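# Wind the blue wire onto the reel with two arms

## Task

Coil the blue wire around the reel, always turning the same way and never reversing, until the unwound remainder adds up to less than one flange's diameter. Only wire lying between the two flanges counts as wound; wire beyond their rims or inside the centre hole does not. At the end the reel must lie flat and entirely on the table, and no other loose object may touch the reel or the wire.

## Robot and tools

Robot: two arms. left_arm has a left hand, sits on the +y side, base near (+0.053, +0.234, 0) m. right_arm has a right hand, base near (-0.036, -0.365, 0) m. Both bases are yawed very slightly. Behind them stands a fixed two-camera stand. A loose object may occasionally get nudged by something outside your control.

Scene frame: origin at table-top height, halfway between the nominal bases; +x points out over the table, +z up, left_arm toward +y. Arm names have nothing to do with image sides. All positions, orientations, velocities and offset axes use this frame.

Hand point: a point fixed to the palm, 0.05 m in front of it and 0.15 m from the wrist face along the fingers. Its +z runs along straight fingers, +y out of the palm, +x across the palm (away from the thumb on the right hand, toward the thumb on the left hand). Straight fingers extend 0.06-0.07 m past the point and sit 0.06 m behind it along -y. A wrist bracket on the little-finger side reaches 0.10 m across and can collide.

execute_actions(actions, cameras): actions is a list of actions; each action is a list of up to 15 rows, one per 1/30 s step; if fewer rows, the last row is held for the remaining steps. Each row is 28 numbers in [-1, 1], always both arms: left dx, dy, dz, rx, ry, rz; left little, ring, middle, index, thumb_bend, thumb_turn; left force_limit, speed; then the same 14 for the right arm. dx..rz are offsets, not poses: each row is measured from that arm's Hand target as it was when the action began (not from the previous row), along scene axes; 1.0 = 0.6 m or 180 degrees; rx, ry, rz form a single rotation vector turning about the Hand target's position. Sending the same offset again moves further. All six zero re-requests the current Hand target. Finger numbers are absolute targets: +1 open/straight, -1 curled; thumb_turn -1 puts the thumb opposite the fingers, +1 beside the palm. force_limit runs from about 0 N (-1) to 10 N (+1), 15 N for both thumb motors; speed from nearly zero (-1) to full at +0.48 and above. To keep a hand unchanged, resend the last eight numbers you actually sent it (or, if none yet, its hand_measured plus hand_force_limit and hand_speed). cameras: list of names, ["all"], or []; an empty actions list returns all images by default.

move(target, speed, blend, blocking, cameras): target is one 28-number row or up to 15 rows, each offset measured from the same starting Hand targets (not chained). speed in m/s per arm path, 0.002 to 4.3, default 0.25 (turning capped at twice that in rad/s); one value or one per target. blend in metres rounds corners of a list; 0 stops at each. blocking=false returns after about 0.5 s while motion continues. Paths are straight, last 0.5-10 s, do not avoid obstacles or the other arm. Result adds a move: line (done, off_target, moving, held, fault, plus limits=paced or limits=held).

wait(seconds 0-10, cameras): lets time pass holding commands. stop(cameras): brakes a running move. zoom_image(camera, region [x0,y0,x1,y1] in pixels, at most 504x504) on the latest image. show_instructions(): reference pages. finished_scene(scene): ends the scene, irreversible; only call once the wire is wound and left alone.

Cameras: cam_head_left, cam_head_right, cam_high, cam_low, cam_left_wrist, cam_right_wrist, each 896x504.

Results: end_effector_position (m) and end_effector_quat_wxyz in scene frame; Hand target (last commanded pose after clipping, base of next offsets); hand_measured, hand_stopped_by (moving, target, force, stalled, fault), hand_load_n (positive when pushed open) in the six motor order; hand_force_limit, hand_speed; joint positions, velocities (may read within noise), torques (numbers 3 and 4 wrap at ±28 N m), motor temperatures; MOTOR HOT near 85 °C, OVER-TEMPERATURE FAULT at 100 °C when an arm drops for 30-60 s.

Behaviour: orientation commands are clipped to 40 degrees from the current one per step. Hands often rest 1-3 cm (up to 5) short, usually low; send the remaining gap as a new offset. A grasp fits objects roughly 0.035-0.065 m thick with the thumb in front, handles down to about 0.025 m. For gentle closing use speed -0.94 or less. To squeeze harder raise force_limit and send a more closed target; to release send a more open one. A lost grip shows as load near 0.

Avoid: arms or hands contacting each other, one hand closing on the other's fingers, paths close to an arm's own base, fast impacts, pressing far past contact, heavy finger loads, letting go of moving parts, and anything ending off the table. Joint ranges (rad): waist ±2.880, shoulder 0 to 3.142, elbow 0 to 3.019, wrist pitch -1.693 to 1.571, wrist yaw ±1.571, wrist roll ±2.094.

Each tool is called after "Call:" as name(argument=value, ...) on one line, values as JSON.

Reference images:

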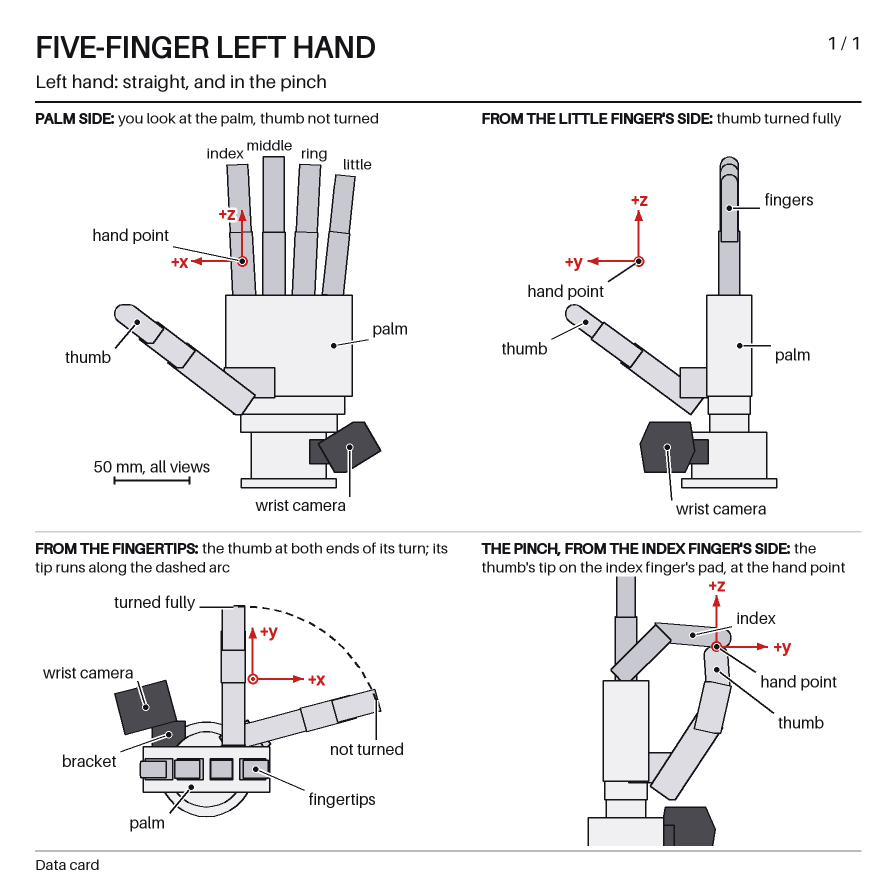

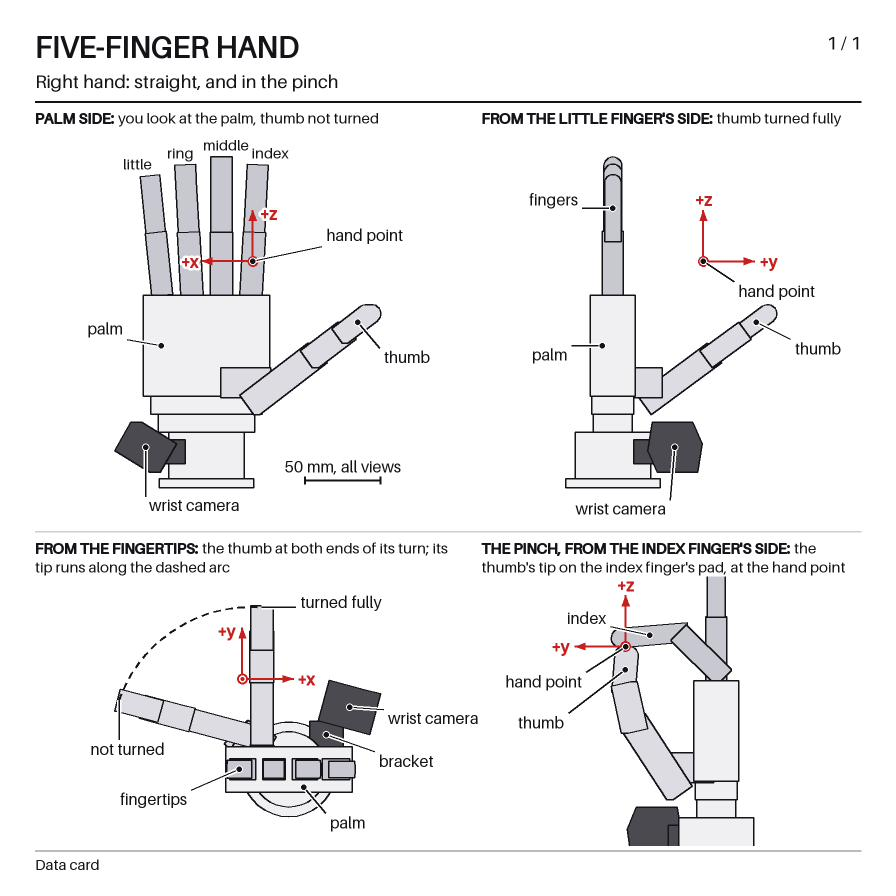

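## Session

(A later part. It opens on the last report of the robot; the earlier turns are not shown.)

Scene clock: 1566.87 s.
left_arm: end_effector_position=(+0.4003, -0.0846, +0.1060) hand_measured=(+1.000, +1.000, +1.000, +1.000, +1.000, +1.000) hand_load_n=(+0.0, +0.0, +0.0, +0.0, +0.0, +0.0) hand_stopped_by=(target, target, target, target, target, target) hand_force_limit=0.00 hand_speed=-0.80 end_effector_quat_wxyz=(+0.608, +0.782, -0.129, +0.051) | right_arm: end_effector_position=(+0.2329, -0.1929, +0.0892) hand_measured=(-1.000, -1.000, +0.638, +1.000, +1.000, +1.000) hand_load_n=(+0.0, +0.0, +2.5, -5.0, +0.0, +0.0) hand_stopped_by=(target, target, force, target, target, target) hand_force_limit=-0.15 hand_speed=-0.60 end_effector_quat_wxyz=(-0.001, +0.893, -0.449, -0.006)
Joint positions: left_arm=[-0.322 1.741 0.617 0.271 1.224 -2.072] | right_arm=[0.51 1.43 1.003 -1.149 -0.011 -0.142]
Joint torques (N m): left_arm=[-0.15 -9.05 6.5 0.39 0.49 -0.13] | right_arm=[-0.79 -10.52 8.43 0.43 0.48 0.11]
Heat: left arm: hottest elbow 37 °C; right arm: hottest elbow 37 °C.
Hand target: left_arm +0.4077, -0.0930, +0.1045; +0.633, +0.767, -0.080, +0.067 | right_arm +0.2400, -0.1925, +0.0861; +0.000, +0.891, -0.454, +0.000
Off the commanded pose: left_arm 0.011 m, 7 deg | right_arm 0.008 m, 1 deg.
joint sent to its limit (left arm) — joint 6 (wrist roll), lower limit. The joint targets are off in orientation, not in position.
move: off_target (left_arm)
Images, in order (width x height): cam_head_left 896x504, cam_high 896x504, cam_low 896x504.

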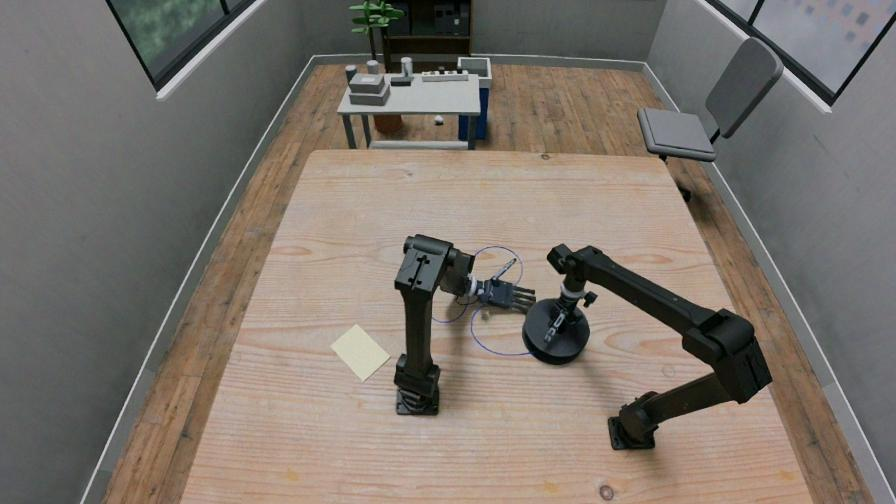

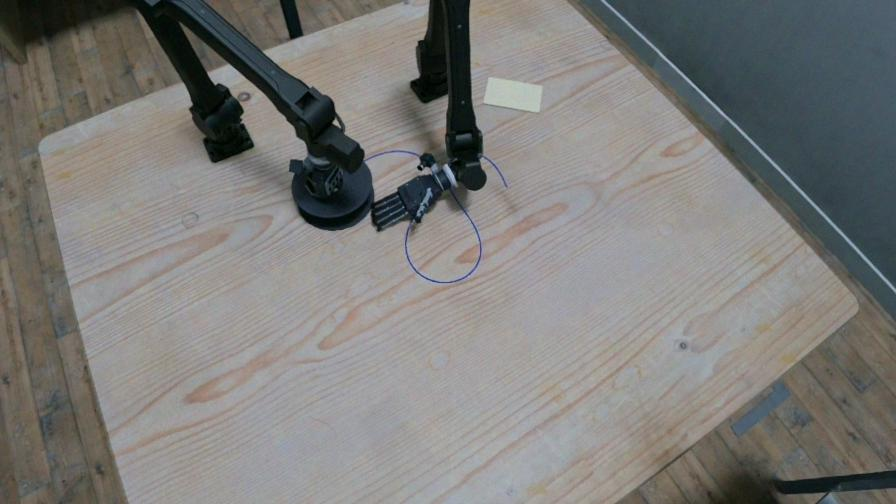

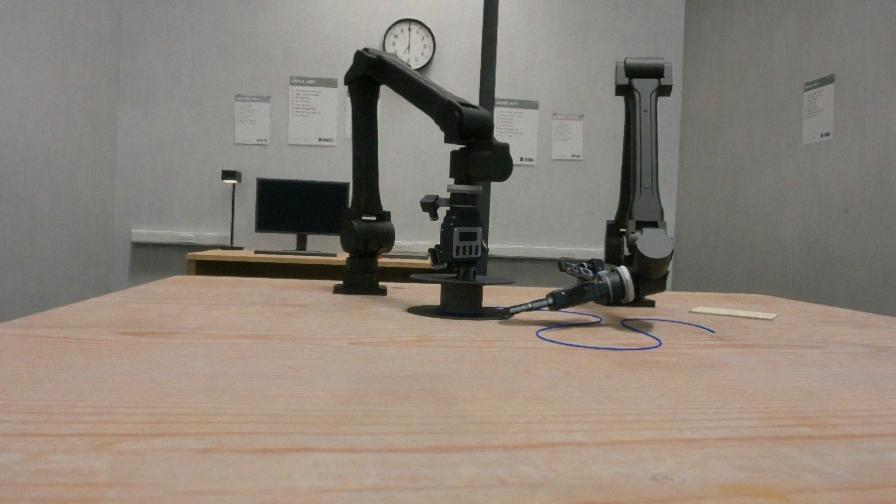

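Call:
move(target=[[0,0.008,0.02,0,0,0,1,1,1,1,1,1,0,-0.8,0,0,0,0,0,0,-1,-1,0.1,1,1,1,-0.15,-0.6],[0,-0.035,0.0167,0,0,0,1,1,1,1,1,1,0,-0.8,0,0,0,0,0,0,-1,-1,0.1,1,1,1,-0.15,-0.6]], speed=[0.1,0.1], blend=0, cameras=["cam_head_left","cam_low","cam_high"])

Call:
zoom_image(camera="cam_low", region=[390, 240, 590, 340])

Call:
zoom_image(camera="cam_high", region=[280, 140, 420, 240])

Scene clock: 1599.10 s.
left_arm: end_effector_position=(+0.4007, -0.1043, +0.1121) hand_measured=(+1.000, +1.000, +1.000, +1.000, +1.000, +1.000) hand_load_n=(+0.0, +0.0, +0.0, +0.0, +0.0, +0.0) hand_stopped_by=(target, target, target, target, target, target) hand_force_limit=0.00 hand_speed=-0.80 end_effector_quat_wxyz=(+0.600, +0.786, -0.140, +0.042) | right_arm: end_effector_position=(+0.2329, -0.1929, +0.0892) hand_measured=(-1.000, -1.000, +0.638, +1.000, +1.000, +1.000) hand_load_n=(+0.0, +0.0, +2.5, -5.0, +0.0, +0.0) hand_stopped_by=(target, target, force, target, target, target) hand_force_limit=-0.15 hand_speed=-0.60 end_effector_quat_wxyz=(-0.001, +0.893, -0.449, -0.006)
Joint positions: left_arm=[-0.366 1.728 0.655 0.216 1.198 -2.072] | right_arm=[0.51 1.43 1.003 -1.149 -0.011 -0.142]
Joint torques (N m): left_arm=[-0.38 -10.11 7.02 0.47 0.47 -0.11] | right_arm=[-0.91 -10.23 8.46 0.36 0.48 0.11]
Heat: left arm: hottest elbow 37 °C; right arm: hottest elbow 37 °C.
Hand target: left_arm +0.4076, -0.1140, +0.1145; +0.633, +0.767, -0.080, +0.067 | right_arm +0.2400, -0.1925, +0.0861; +0.000, +0.891, -0.454, +0.000
Off the commanded pose: left_arm 0.012 m, 9 deg | right_arm 0.008 m, 1 deg.
joint sent to its limit (left arm) — joint 6 (wrist roll), lower limit. The joint targets are off in orientation, not in position.
move: off_target (left_arm)
Images, in order (width x height): cam_head_left 896x504, cam_high 896x504, cam_low 896x504.

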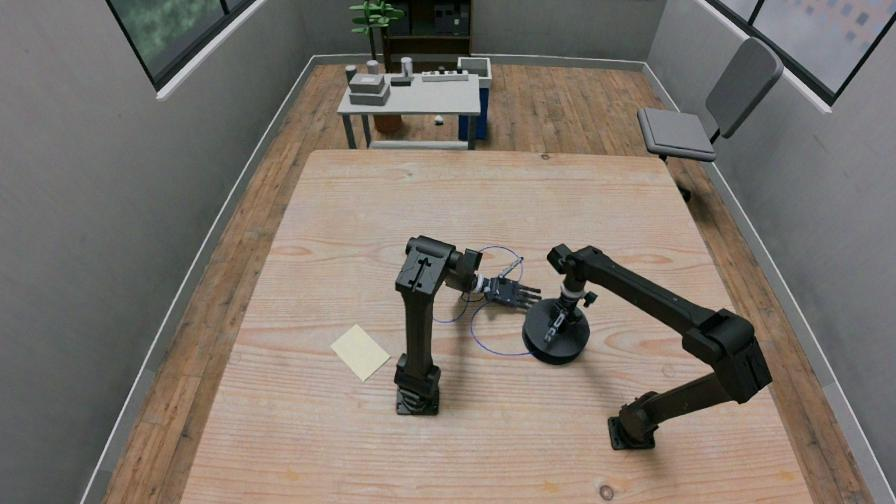

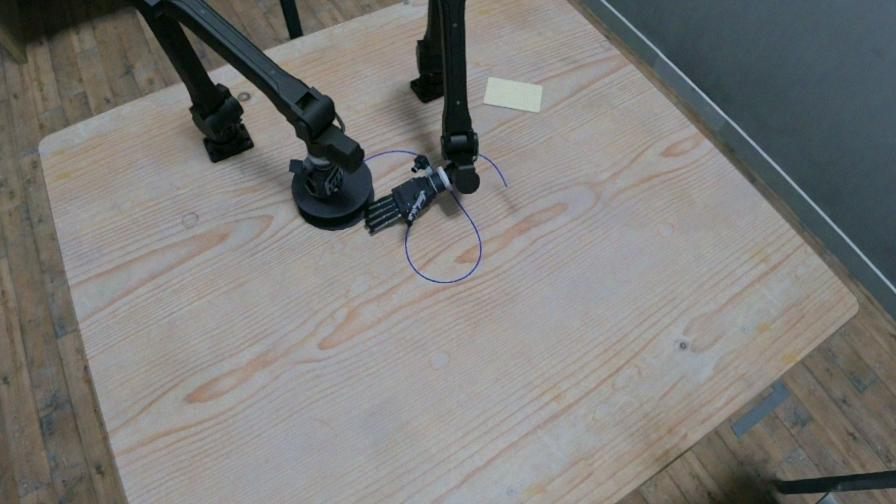

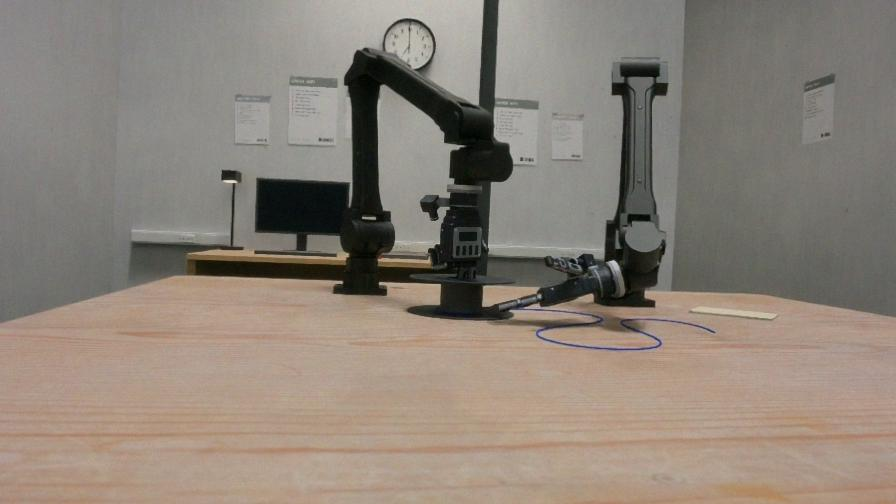

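Scaled by 2.520 from the camera's 896x504 image, which has a finer 1280x720 frame.

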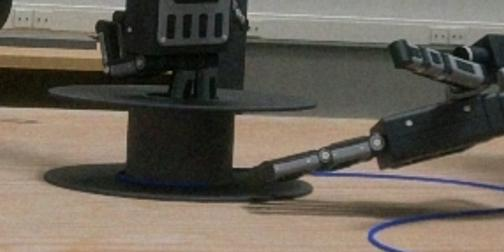

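Scaled by 3.600 from the camera's 896x504 image, which has a finer 1280x720 frame.

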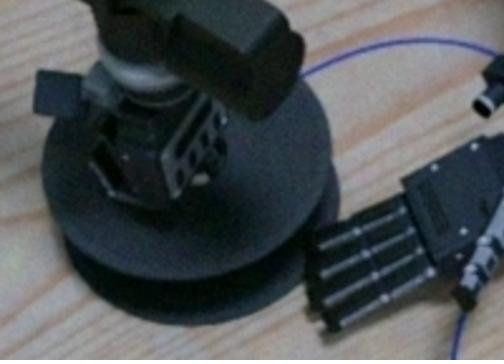

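Call:
move(target=[[0,-0.062,-0.01,0,0,0,1,1,1,1,1,1,0,-0.8,0,0,0,0,0,0,-1,-1,0.1,1,1,1,-0.15,-0.6]], speed=0.08, cameras=["cam_head_left","cam_low","cam_high"])

Call:
zoom_image(camera="cam_low", region=[390, 240, 590, 340])

Call:
zoom_image(camera="cam_high", region=[280, 140, 420, 240])

Scene clock: 1612.57 s.
left_arm: end_effector_position=(+0.4017, -0.1402, +0.1095) hand_measured=(+1.000, +1.000, +1.000, +1.000, +1.000, +1.000) hand_load_n=(+0.0, +0.0, +0.0, +0.0, +0.0, +0.0) hand_stopped_by=(target, target, target, target, target, target) hand_force_limit=0.00 hand_speed=-0.80 end_effector_quat_wxyz=(+0.589, +0.790, -0.167, +0.038) | right_arm: end_effector_position=(+0.2329, -0.1929, +0.0892) hand_measured=(-1.000, -1.000, +0.638, +1.000, +1.000, +1.000) hand_load_n=(+0.0, +0.0, +2.5, -5.0, +0.0, +0.0) hand_stopped_by=(target, target, force, target, target, target) hand_force_limit=-0.15 hand_speed=-0.60 end_effector_quat_wxyz=(-0.001, +0.893, -0.449, -0.006)
Joint positions: left_arm=[-0.442 1.759 0.72 0.197 1.152 -2.072] | right_arm=[0.51 1.43 1.003 -1.149 -0.011 -0.142]
Joint torques (N m): left_arm=[-0.26 -10.05 7.42 0.49 0.46 -0.11] | right_arm=[-0.85 -10.4 8.42 0.4 0.49 0.11]
Heat: left arm: hottest elbow 38 °C; right arm: hottest elbow 37 °C.
Hand target: left_arm +0.4077, -0.1512, +0.1085; +0.633, +0.767, -0.080, +0.067 | right_arm +0.2400, -0.1925, +0.0861; +0.000, +0.891, -0.454, +0.000
Off the commanded pose: left_arm 0.013 m, 12 deg | right_arm 0.008 m, 1 deg.
joint sent to its limit (left arm) — joint 6 (wrist roll), lower limit. The joint targets are off in orientation, not in position.
move: off_target (left_arm)
Images, in order (width x height): cam_head_left 896x504, cam_high 896x504, cam_low 896x504.

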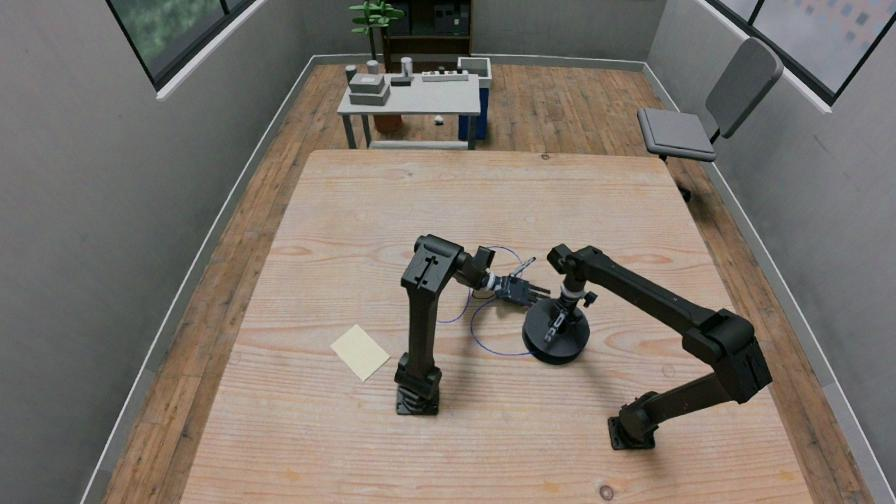

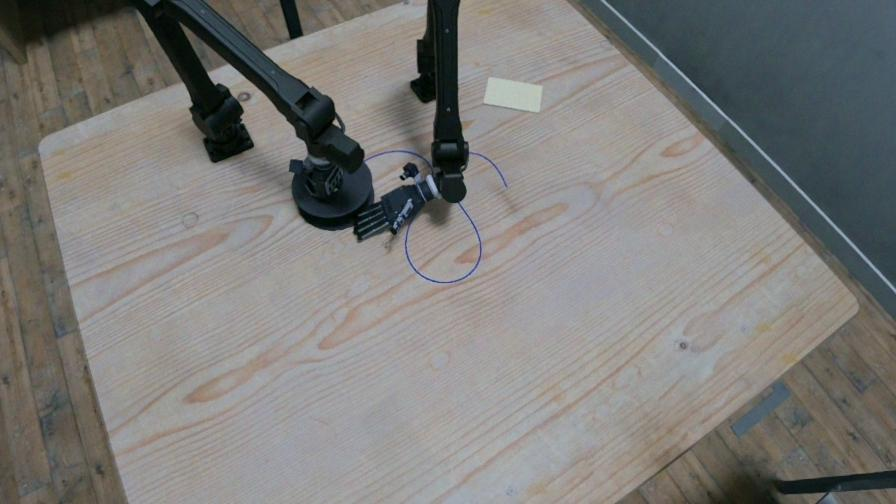

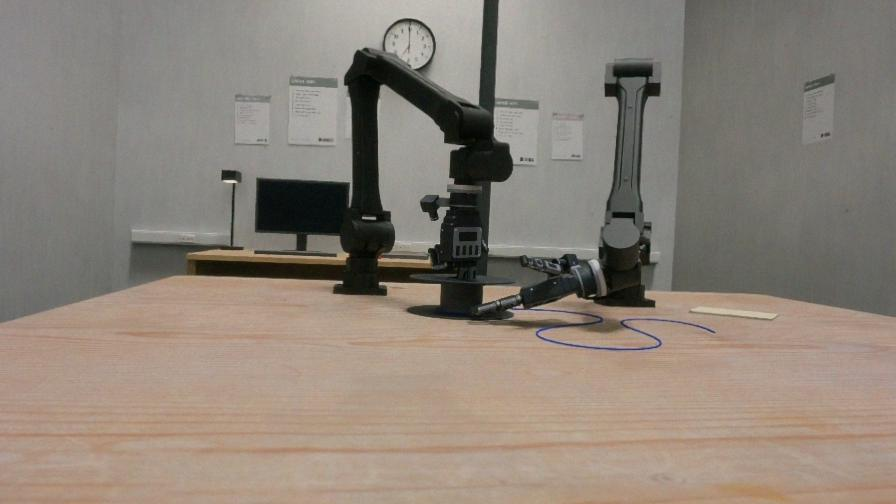

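Scaled by 2.520 from the camera's 896x504 image, which has a finer 1280x720 frame.

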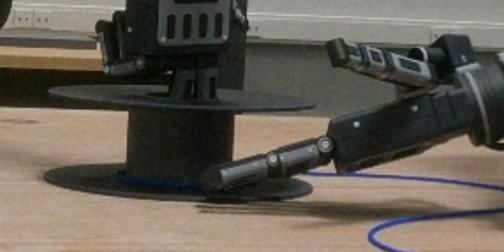

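Scaled by 3.600 from the camera's 896x504 image, which has a finer 1280x720 frame.

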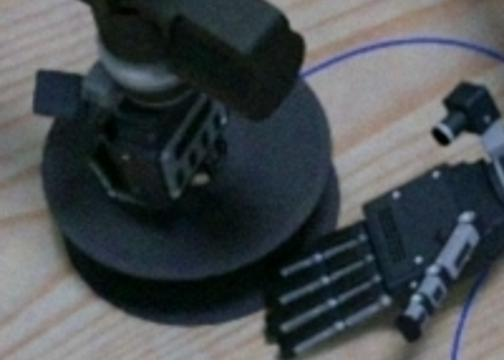

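Call:
zoom_image(camera="cam_low", region=[440, 270, 560, 330])

Call:
zoom_image(camera="cam_head_left", region=[490, 260, 610, 370])

Scaled by 4.200 from the camera's 896x504 image, which has a finer 1280x720 frame.

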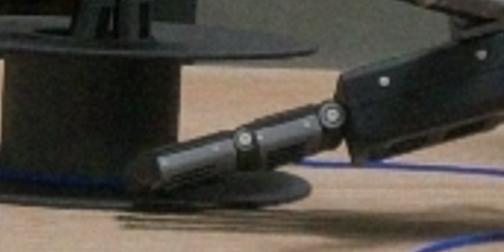

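Scaled by 4.200 from the camera's 896x504 image, which has a finer 1280x720 frame.

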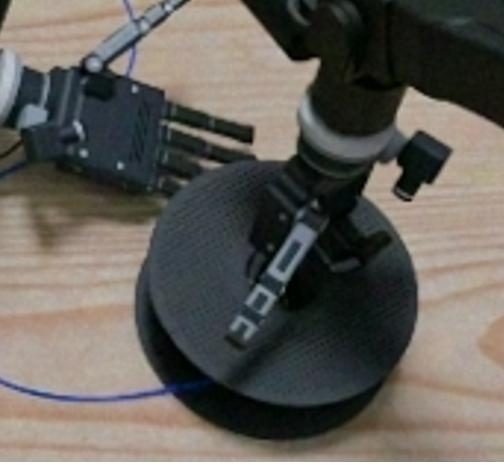

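Call:
move(target=[[-0.0333,-0.01,-0.01,0,0,0,1,1,1,1,1,1,0,-0.8,0,0,0,0,0,0,-1,-1,0.1,1,1,1,-0.15,-0.6]], speed=0.06, cameras=["cam_head_left","cam_low","cam_high"])

Call:
zoom_image(camera="cam_low", region=[440, 270, 560, 330])

Call:
zoom_image(camera="cam_head_left", region=[490, 260, 610, 370])

Call:
zoom_image(camera="cam_high", region=[290, 160, 410, 260])

Scene clock: 1660.73 s.
left_arm: end_effector_position=(+0.3950, -0.1485, +0.1075) hand_measured=(+1.000, +1.000, +1.000, +1.000, +1.000, +1.000) hand_load_n=(-1.0, -0.5, +0.0, +0.0, +0.0, +0.0) hand_stopped_by=(target, target, target, target, target, target) hand_force_limit=0.00 hand_speed=-0.80 end_effector_quat_wxyz=(+0.585, +0.792, -0.173, +0.034) | right_arm: end_effector_position=(+0.2329, -0.1929, +0.0892) hand_measured=(-1.000, -1.000, +0.638, +1.000, +1.000, +1.000) hand_load_n=(+0.0, +0.0, +2.5, -5.0, +0.0, +0.0) hand_stopped_by=(target, target, force, target, target, target) hand_force_limit=-0.15 hand_speed=-0.60 end_effector_quat_wxyz=(-0.001, +0.893, -0.449, -0.006)
Joint positions: left_arm=[-0.465 1.759 0.72 0.197 1.138 -2.075] | right_arm=[0.51 1.43 1.003 -1.149 -0.011 -0.142]
Joint torques (N m): left_arm=[-1.03 -10.99 4.9 1.33 0.34 -0.09] | right_arm=[-0.79 -10.4 8.44 0.42 0.49 0.11]
Heat: left arm: hottest elbow 39 °C; right arm: hottest elbow 37 °C.
Hand target: left_arm +0.3877, -0.1573, +0.1025; +0.633, +0.767, -0.081, +0.067 | right_arm +0.2400, -0.1925, +0.0861; +0.000, +0.891, -0.454, +0.000
Off the commanded pose: left_arm 0.012 m, 13 deg | right_arm 0.008 m, 1 deg.
joint sent to its limit (left arm) — joint 6 (wrist roll), lower limit. The joint targets are off in orientation, not in position.
move: off_target (left_arm)
Images, in order (width x height): cam_head_left 896x504, cam_high 896x504, cam_low 896x504.

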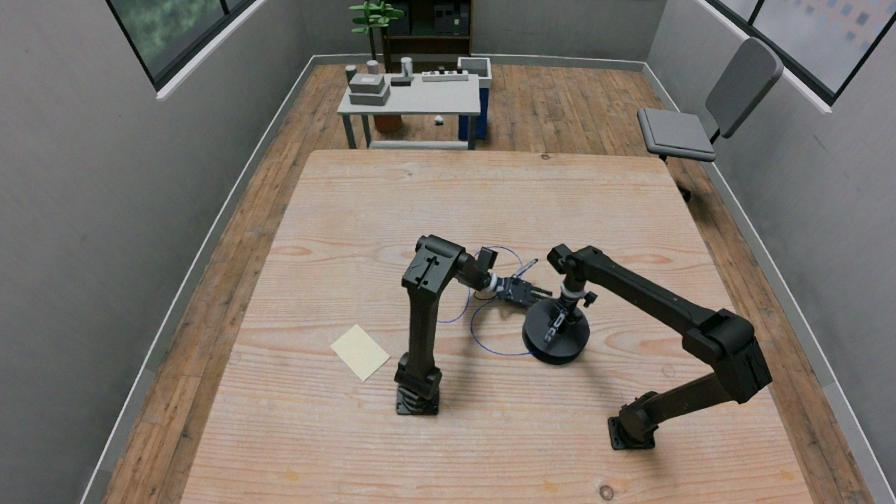

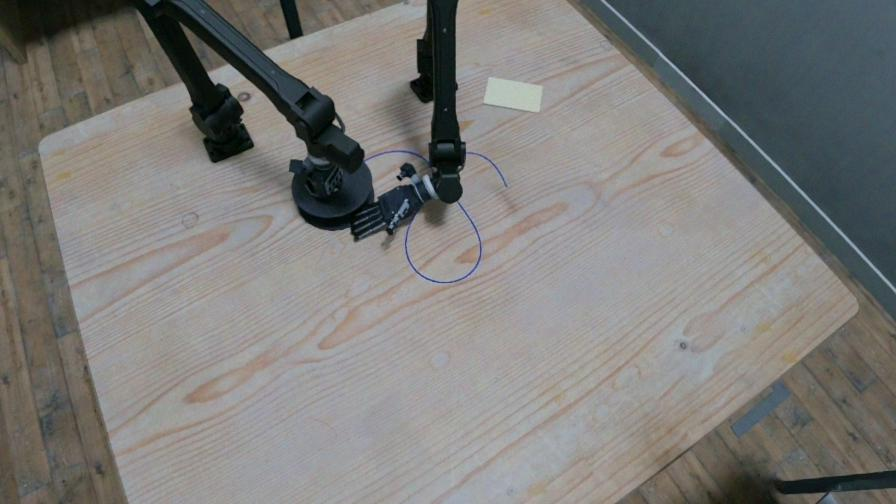

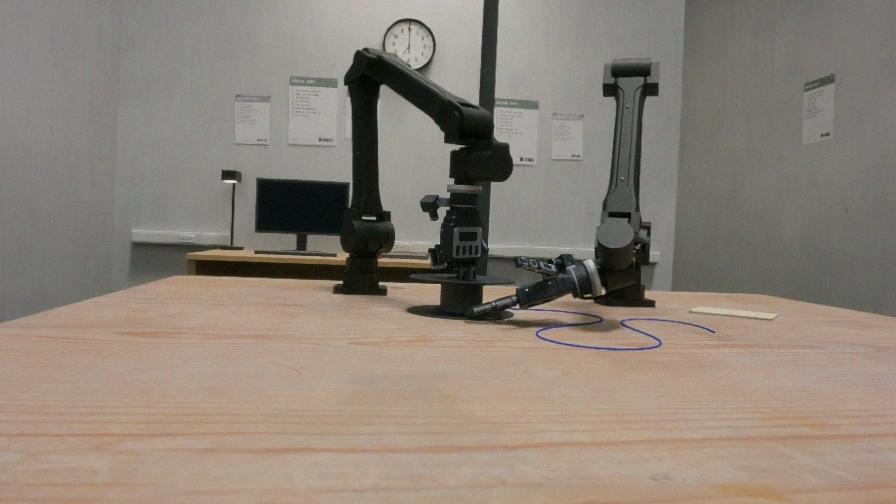

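Scaled by 4.200 from the camera's 896x504 image, which has a finer 1280x720 frame.

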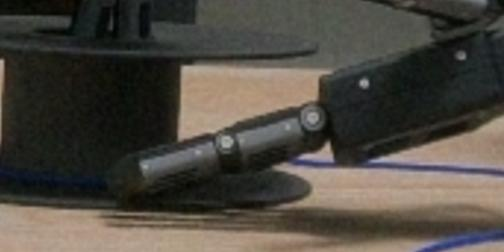

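Scaled by 4.200 from the camera's 896x504 image, which has a finer 1280x720 frame.

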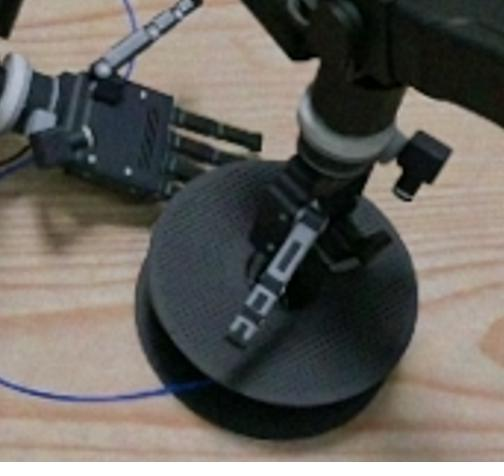

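Scaled by 4.200 from the camera's 896x504 image, which has a finer 1280x720 frame.

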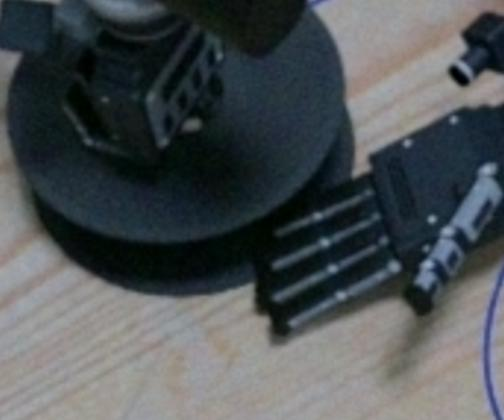

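Call:
move(target=[[0.012,0.01,0.02,0,0,0,1,1,1,1,1,1,0,-0.8,0,0,0,0,0,0,-1,-1,0.1,1,1,1,-0.15,-0.6],[-0.0228,0.048,0.035,0,-0.0818,-0.0159,1,1,1,1,1,1,0,-0.8,0,0,0,0,0,0,-1,-1,0.1,1,1,1,-0.15,-0.6]], speed=[0.06,0.06], cameras=["cam_head_left","cam_low","cam_high"])

Call:
zoom_image(camera="cam_low", region=[440, 270, 560, 330])

Call:
zoom_image(camera="cam_head_left", region=[490, 260, 610, 370])

Call:
zoom_image(camera="cam_high", region=[290, 160, 410, 260])

Scene clock: 1706.87 s.
left_arm: end_effector_position=(+0.3689, -0.1344, +0.1205) hand_measured=(+1.000, +1.000, +1.000, +1.000, +1.000, +1.000) hand_load_n=(+0.0, +0.0, +0.5, +0.0, +0.0, +0.0) hand_stopped_by=(target, target, target, target, target, target) hand_force_limit=0.00 hand_speed=-0.80 end_effector_quat_wxyz=(+0.596, +0.761, -0.223, +0.126) | right_arm: end_effector_position=(+0.2329, -0.1929, +0.0892) hand_measured=(-1.000, -1.000, +0.638, +1.000, +1.000, +1.000) hand_load_n=(+0.0, +0.0, +2.5, -5.0, +0.0, +0.0) hand_stopped_by=(target, target, force, target, target, target) hand_force_limit=-0.15 hand_speed=-0.60 end_effector_quat_wxyz=(-0.001, +0.893, -0.449, -0.006)
Joint positions: left_arm=[-0.465 1.728 0.598 0.508 1.115 -2.076] | right_arm=[0.51 1.43 1.003 -1.149 -0.011 -0.142]
Joint torques (N m): left_arm=[2.26 -11.4 3.79 1.84 0.33 -0.08] | right_arm=[-0.73 -10.29 8.42 0.39 0.48 0.11]
Heat: left arm: hottest elbow 37 °C; right arm: hottest elbow 37 °C.
Hand target: left_arm +0.3739, -0.1284, +0.1235; +0.619, +0.750, -0.180, +0.149 | right_arm +0.2400, -0.1925, +0.0861; +0.000, +0.891, -0.454, +0.000
Off the commanded pose: left_arm 0.008 m, 6 deg | right_arm 0.008 m, 1 deg.
joint sent to its limit (left arm) — joint 6 (wrist roll), lower limit. The joint targets are off in orientation, not in position.
move: off_target (left_arm)
Images, in order (width x height): cam_head_left 896x504, cam_high 896x504, cam_low 896x504.

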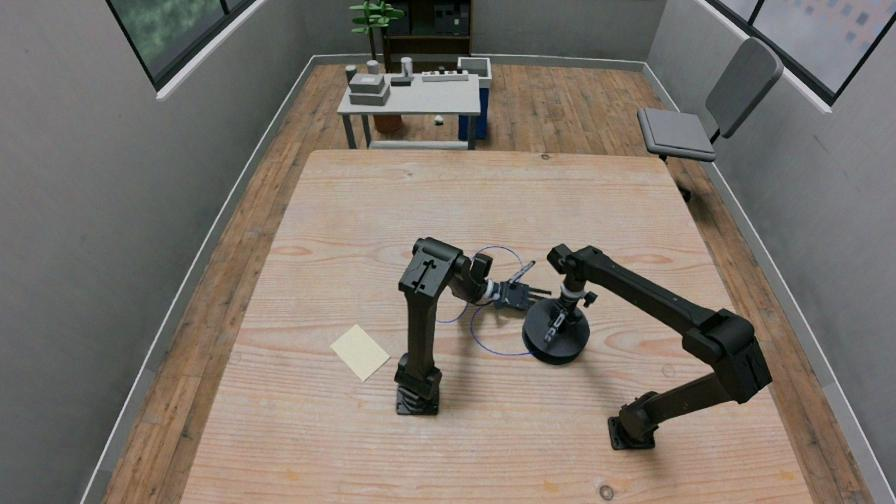

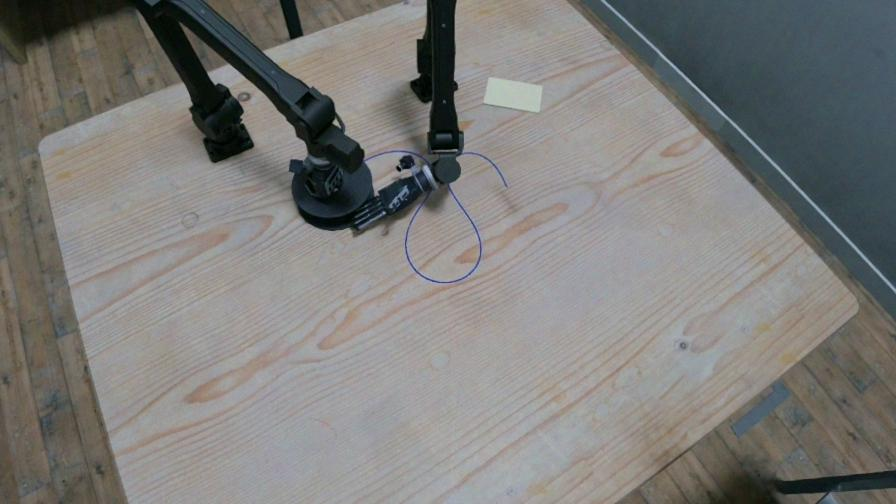

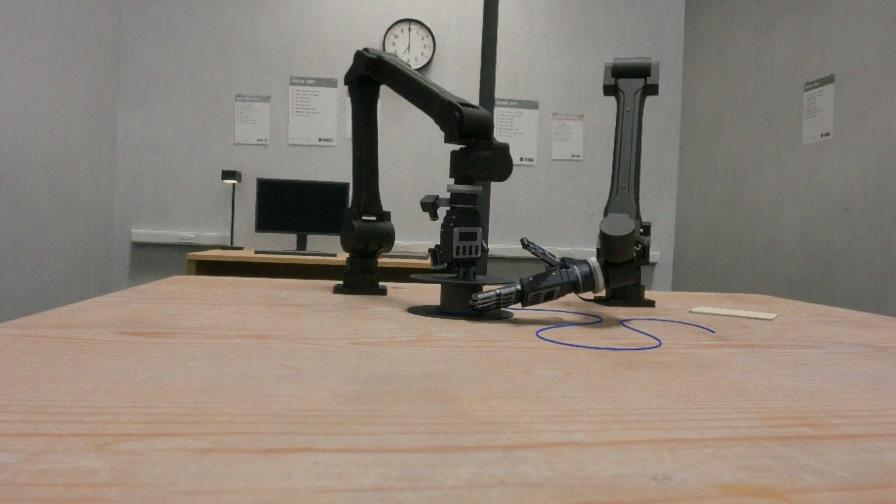

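Scaled by 4.200 from the camera's 896x504 image, which has a finer 1280x720 frame.

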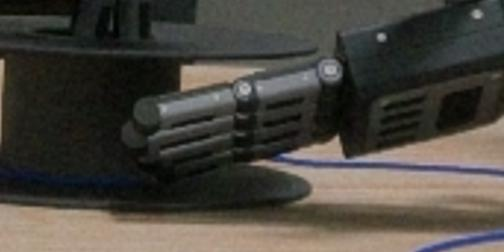

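Scaled by 4.200 from the camera's 896x504 image, which has a finer 1280x720 frame.

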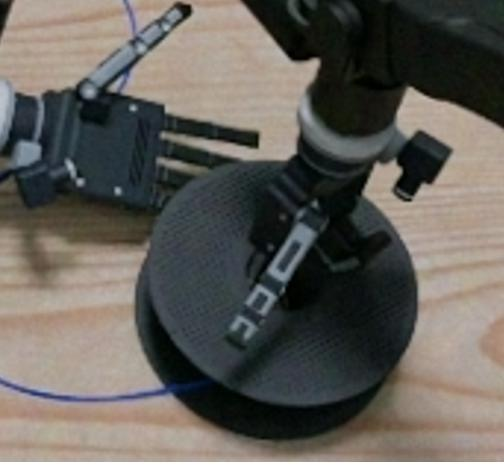

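Scaled by 4.200 from the camera's 896x504 image, which has a finer 1280x720 frame.

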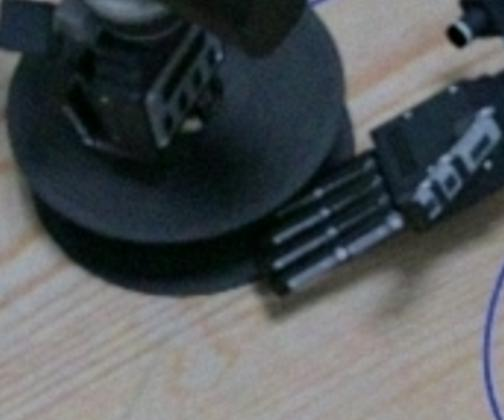

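Call:
move(target=[[-0.0333,-0.005,-0.0067,0,0,0,1,1,1,1,1,1,0,-0.8,0,0,0,0,0,0,-1,-1,0.1,1,1,1,-0.15,-0.6]], speed=0.06, cameras=["cam_head_left","cam_low","cam_high"])

Call:
zoom_image(camera="cam_low", region=[400, 260, 560, 330])

Call:
zoom_image(camera="cam_head_left", region=[490, 260, 610, 370])

Call:
zoom_image(camera="cam_high", region=[290, 160, 410, 260])

Scene clock: 1720.47 s.
left_arm: end_effector_position=(+0.3593, -0.1285, +0.1165) hand_measured=(+1.000, +1.000, +1.000, +1.000, +1.000, +1.000) hand_load_n=(+0.0, +0.5, +0.0, +0.0, +0.0, +0.0) hand_stopped_by=(target, target, target, target, target, target) hand_force_limit=0.00 hand_speed=-0.80 end_effector_quat_wxyz=(+0.591, +0.765, -0.219, +0.133) | right_arm: end_effector_position=(+0.2329, -0.1929, +0.0892) hand_measured=(-1.000, -1.000, +0.638, +1.000, +1.000, +1.000) hand_load_n=(+0.0, +0.5, +2.5, -5.0, +0.0, +0.0) hand_stopped_by=(target, target, force, target, target, target) hand_force_limit=-0.15 hand_speed=-0.60 end_effector_quat_wxyz=(-0.001, +0.893, -0.449, -0.006)
Joint positions: left_arm=[-0.465 1.712 0.557 0.534 1.094 -2.076] | right_arm=[0.51 1.43 1.003 -1.149 -0.011 -0.142]
Joint torques (N m): left_arm=[-0.15 -10.75 3.71 1.8 0.32 -0.09] | right_arm=[-0.62 -10.46 8.44 0.43 0.49 0.11]
Heat: left arm: hottest elbow 37 °C; right arm: hottest elbow 37 °C.
Hand target: left_arm +0.3540, -0.1314, +0.1195; +0.619, +0.750, -0.180, +0.149 | right_arm +0.2400, -0.1925, +0.0861; +0.000, +0.891, -0.454, +0.000
Off the commanded pose: left_arm 0.007 m, 6 deg | right_arm 0.008 m, 1 deg.
joint sent to its limit (left arm) — joint 6 (wrist roll), lower limit. The joint targets are off in orientation, not in position.
move: off_target (left_arm)
Images, in order (width x height): cam_head_left 896x504, cam_high 896x504, cam_low 896x504.

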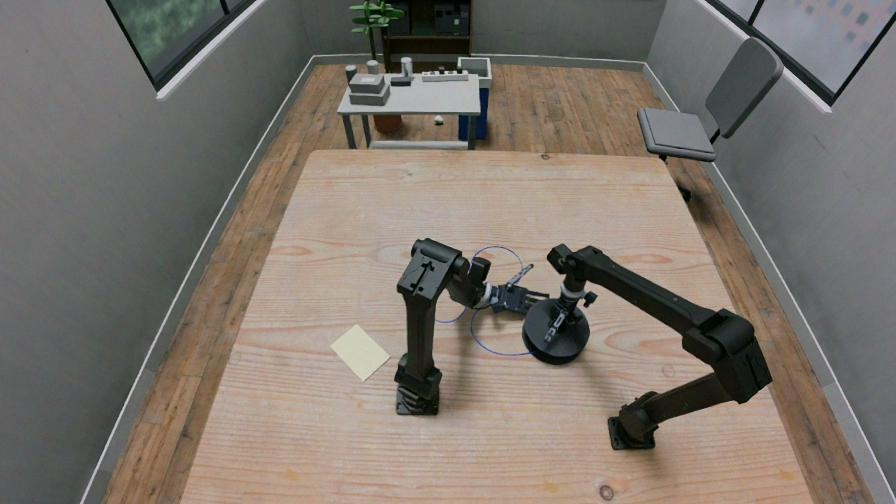

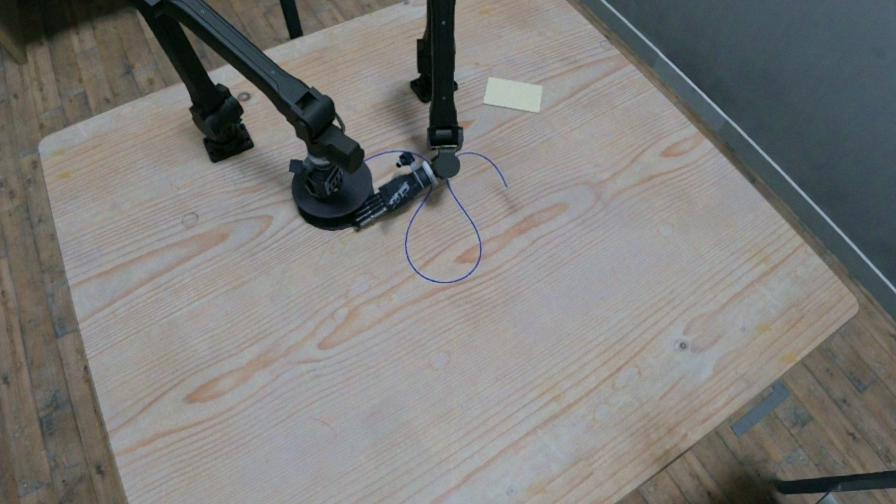

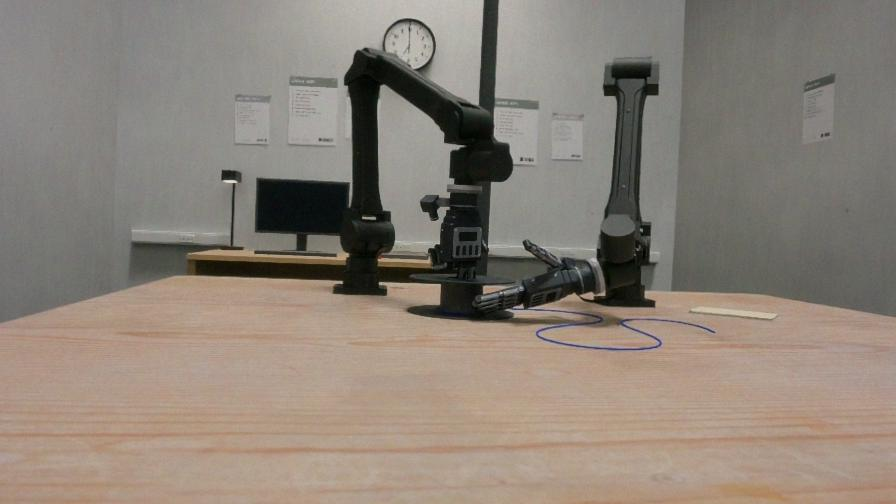

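Scaled by 3.150 from the camera's 896x504 image, which has a finer 1280x720 frame.

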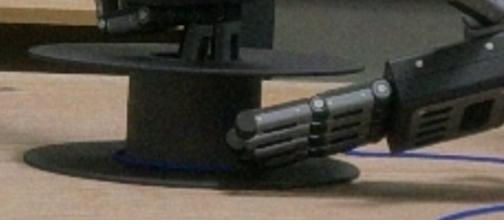

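Scaled by 4.200 from the camera's 896x504 image, which has a finer 1280x720 frame.

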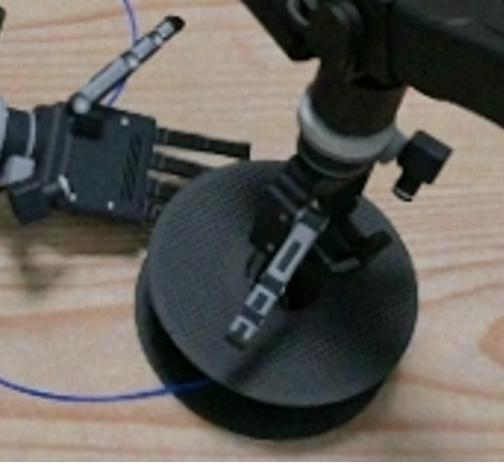

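Scaled by 4.200 from the camera's 896x504 image, which has a finer 1280x720 frame.

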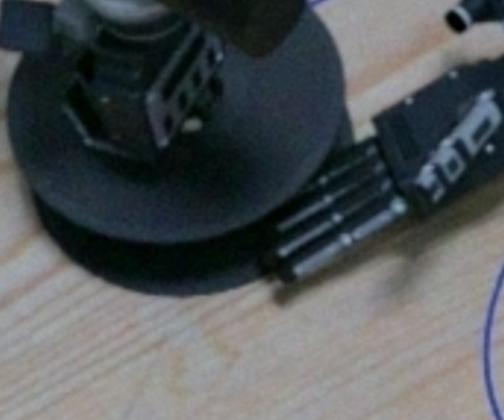

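Call:
move(target=[[-0.0083,-0.05,-0.01,0,0,0,1,1,1,1,1,1,0,-0.8,0,0,0,0,0,0,-1,-1,0.1,1,1,1,-0.15,-0.6]], speed=0.06, cameras=["cam_head_left","cam_low"])

Call:
zoom_image(camera="cam_low", region=[400, 260, 560, 330])

Call:
zoom_image(camera="cam_head_left", region=[490, 260, 610, 370])

Scene clock: 1742.47 s.
left_arm: end_effector_position=(+0.3497, -0.1497, +0.1173) hand_measured=(+1.000, +1.000, +1.000, +1.000, +1.000, +1.000) hand_load_n=(-3.0, +0.0, -0.5, +0.0, +0.0, +0.0) hand_stopped_by=(target, target, target, target, target, target) hand_force_limit=0.00 hand_speed=-0.80 end_effector_quat_wxyz=(+0.583, +0.766, -0.234, +0.136) | right_arm: end_effector_position=(+0.2329, -0.1929, +0.0892) hand_measured=(-1.000, -1.000, +0.638, +1.000, +1.000, +1.000) hand_load_n=(+0.0, +0.0, +2.5, -5.0, +0.0, +0.0) hand_stopped_by=(target, target, force, target, target, target) hand_force_limit=-0.15 hand_speed=-0.60 end_effector_quat_wxyz=(-0.001, +0.893, -0.449, -0.006)
Joint positions: left_arm=[-0.525 1.708 0.569 0.538 1.045 -2.082] | right_arm=[0.51 1.43 1.003 -1.149 -0.011 -0.142]
Joint torques (N m): left_arm=[-0.91 -8.47 5.98 1.33 0.04 -0.03] | right_arm=[-0.79 -10.4 8.39 0.38 0.49 0.11]
Heat: left arm: hottest elbow 36 °C; right arm: hottest elbow 37 °C.
Hand target: left_arm +0.3491, -0.1614, +0.1135; +0.619, +0.750, -0.180, +0.149 | right_arm +0.2400, -0.1925, +0.0861; +0.000, +0.891, -0.454, +0.000
Off the commanded pose: left_arm 0.012 m, 8 deg | right_arm 0.008 m, 1 deg.
joint sent to its limit (left arm) — joint 6 (wrist roll), lower limit. The joint targets are off in orientation, not in position.
move: off_target (left_arm)
Images, in order (width x height): cam_head_left 896x504, cam_low 896x504.

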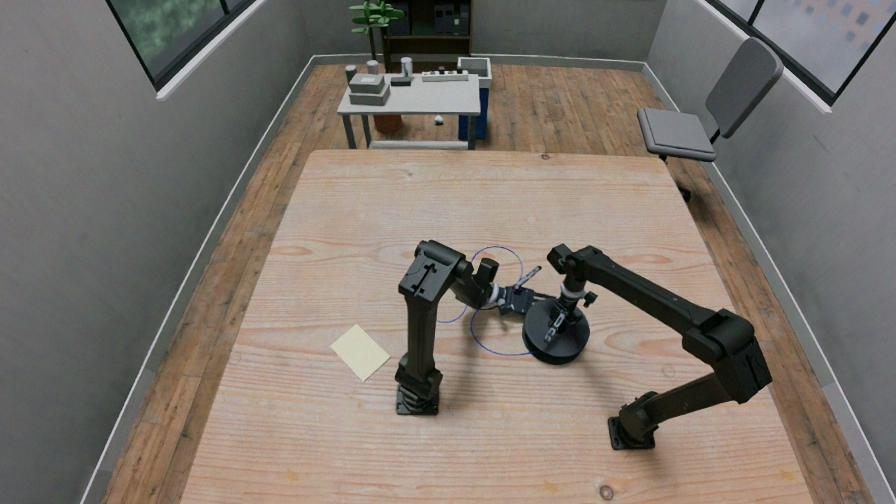

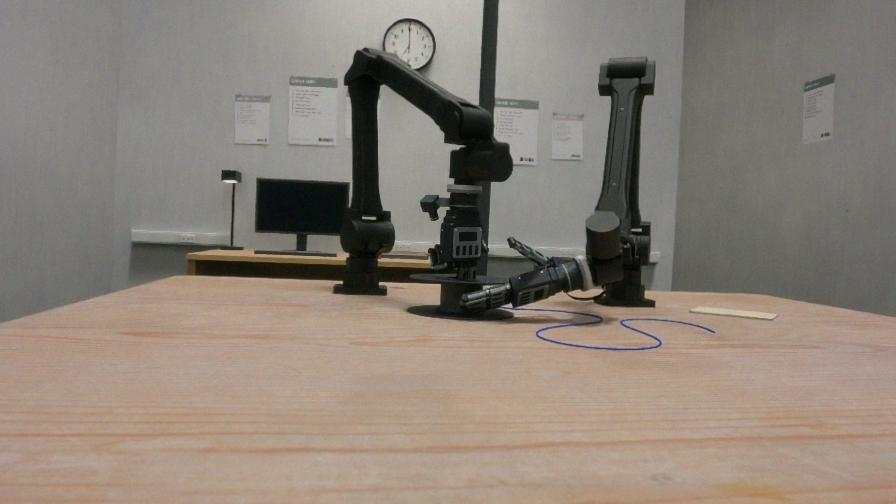

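Scaled by 3.150 from the camera's 896x504 image, which has a finer 1280x720 frame.

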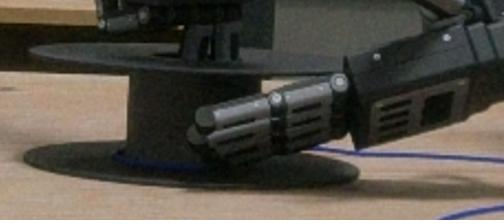

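Scaled by 4.200 from the camera's 896x504 image, which has a finer 1280x720 frame.

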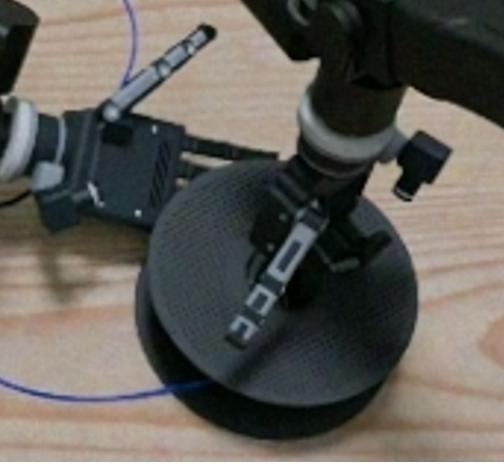

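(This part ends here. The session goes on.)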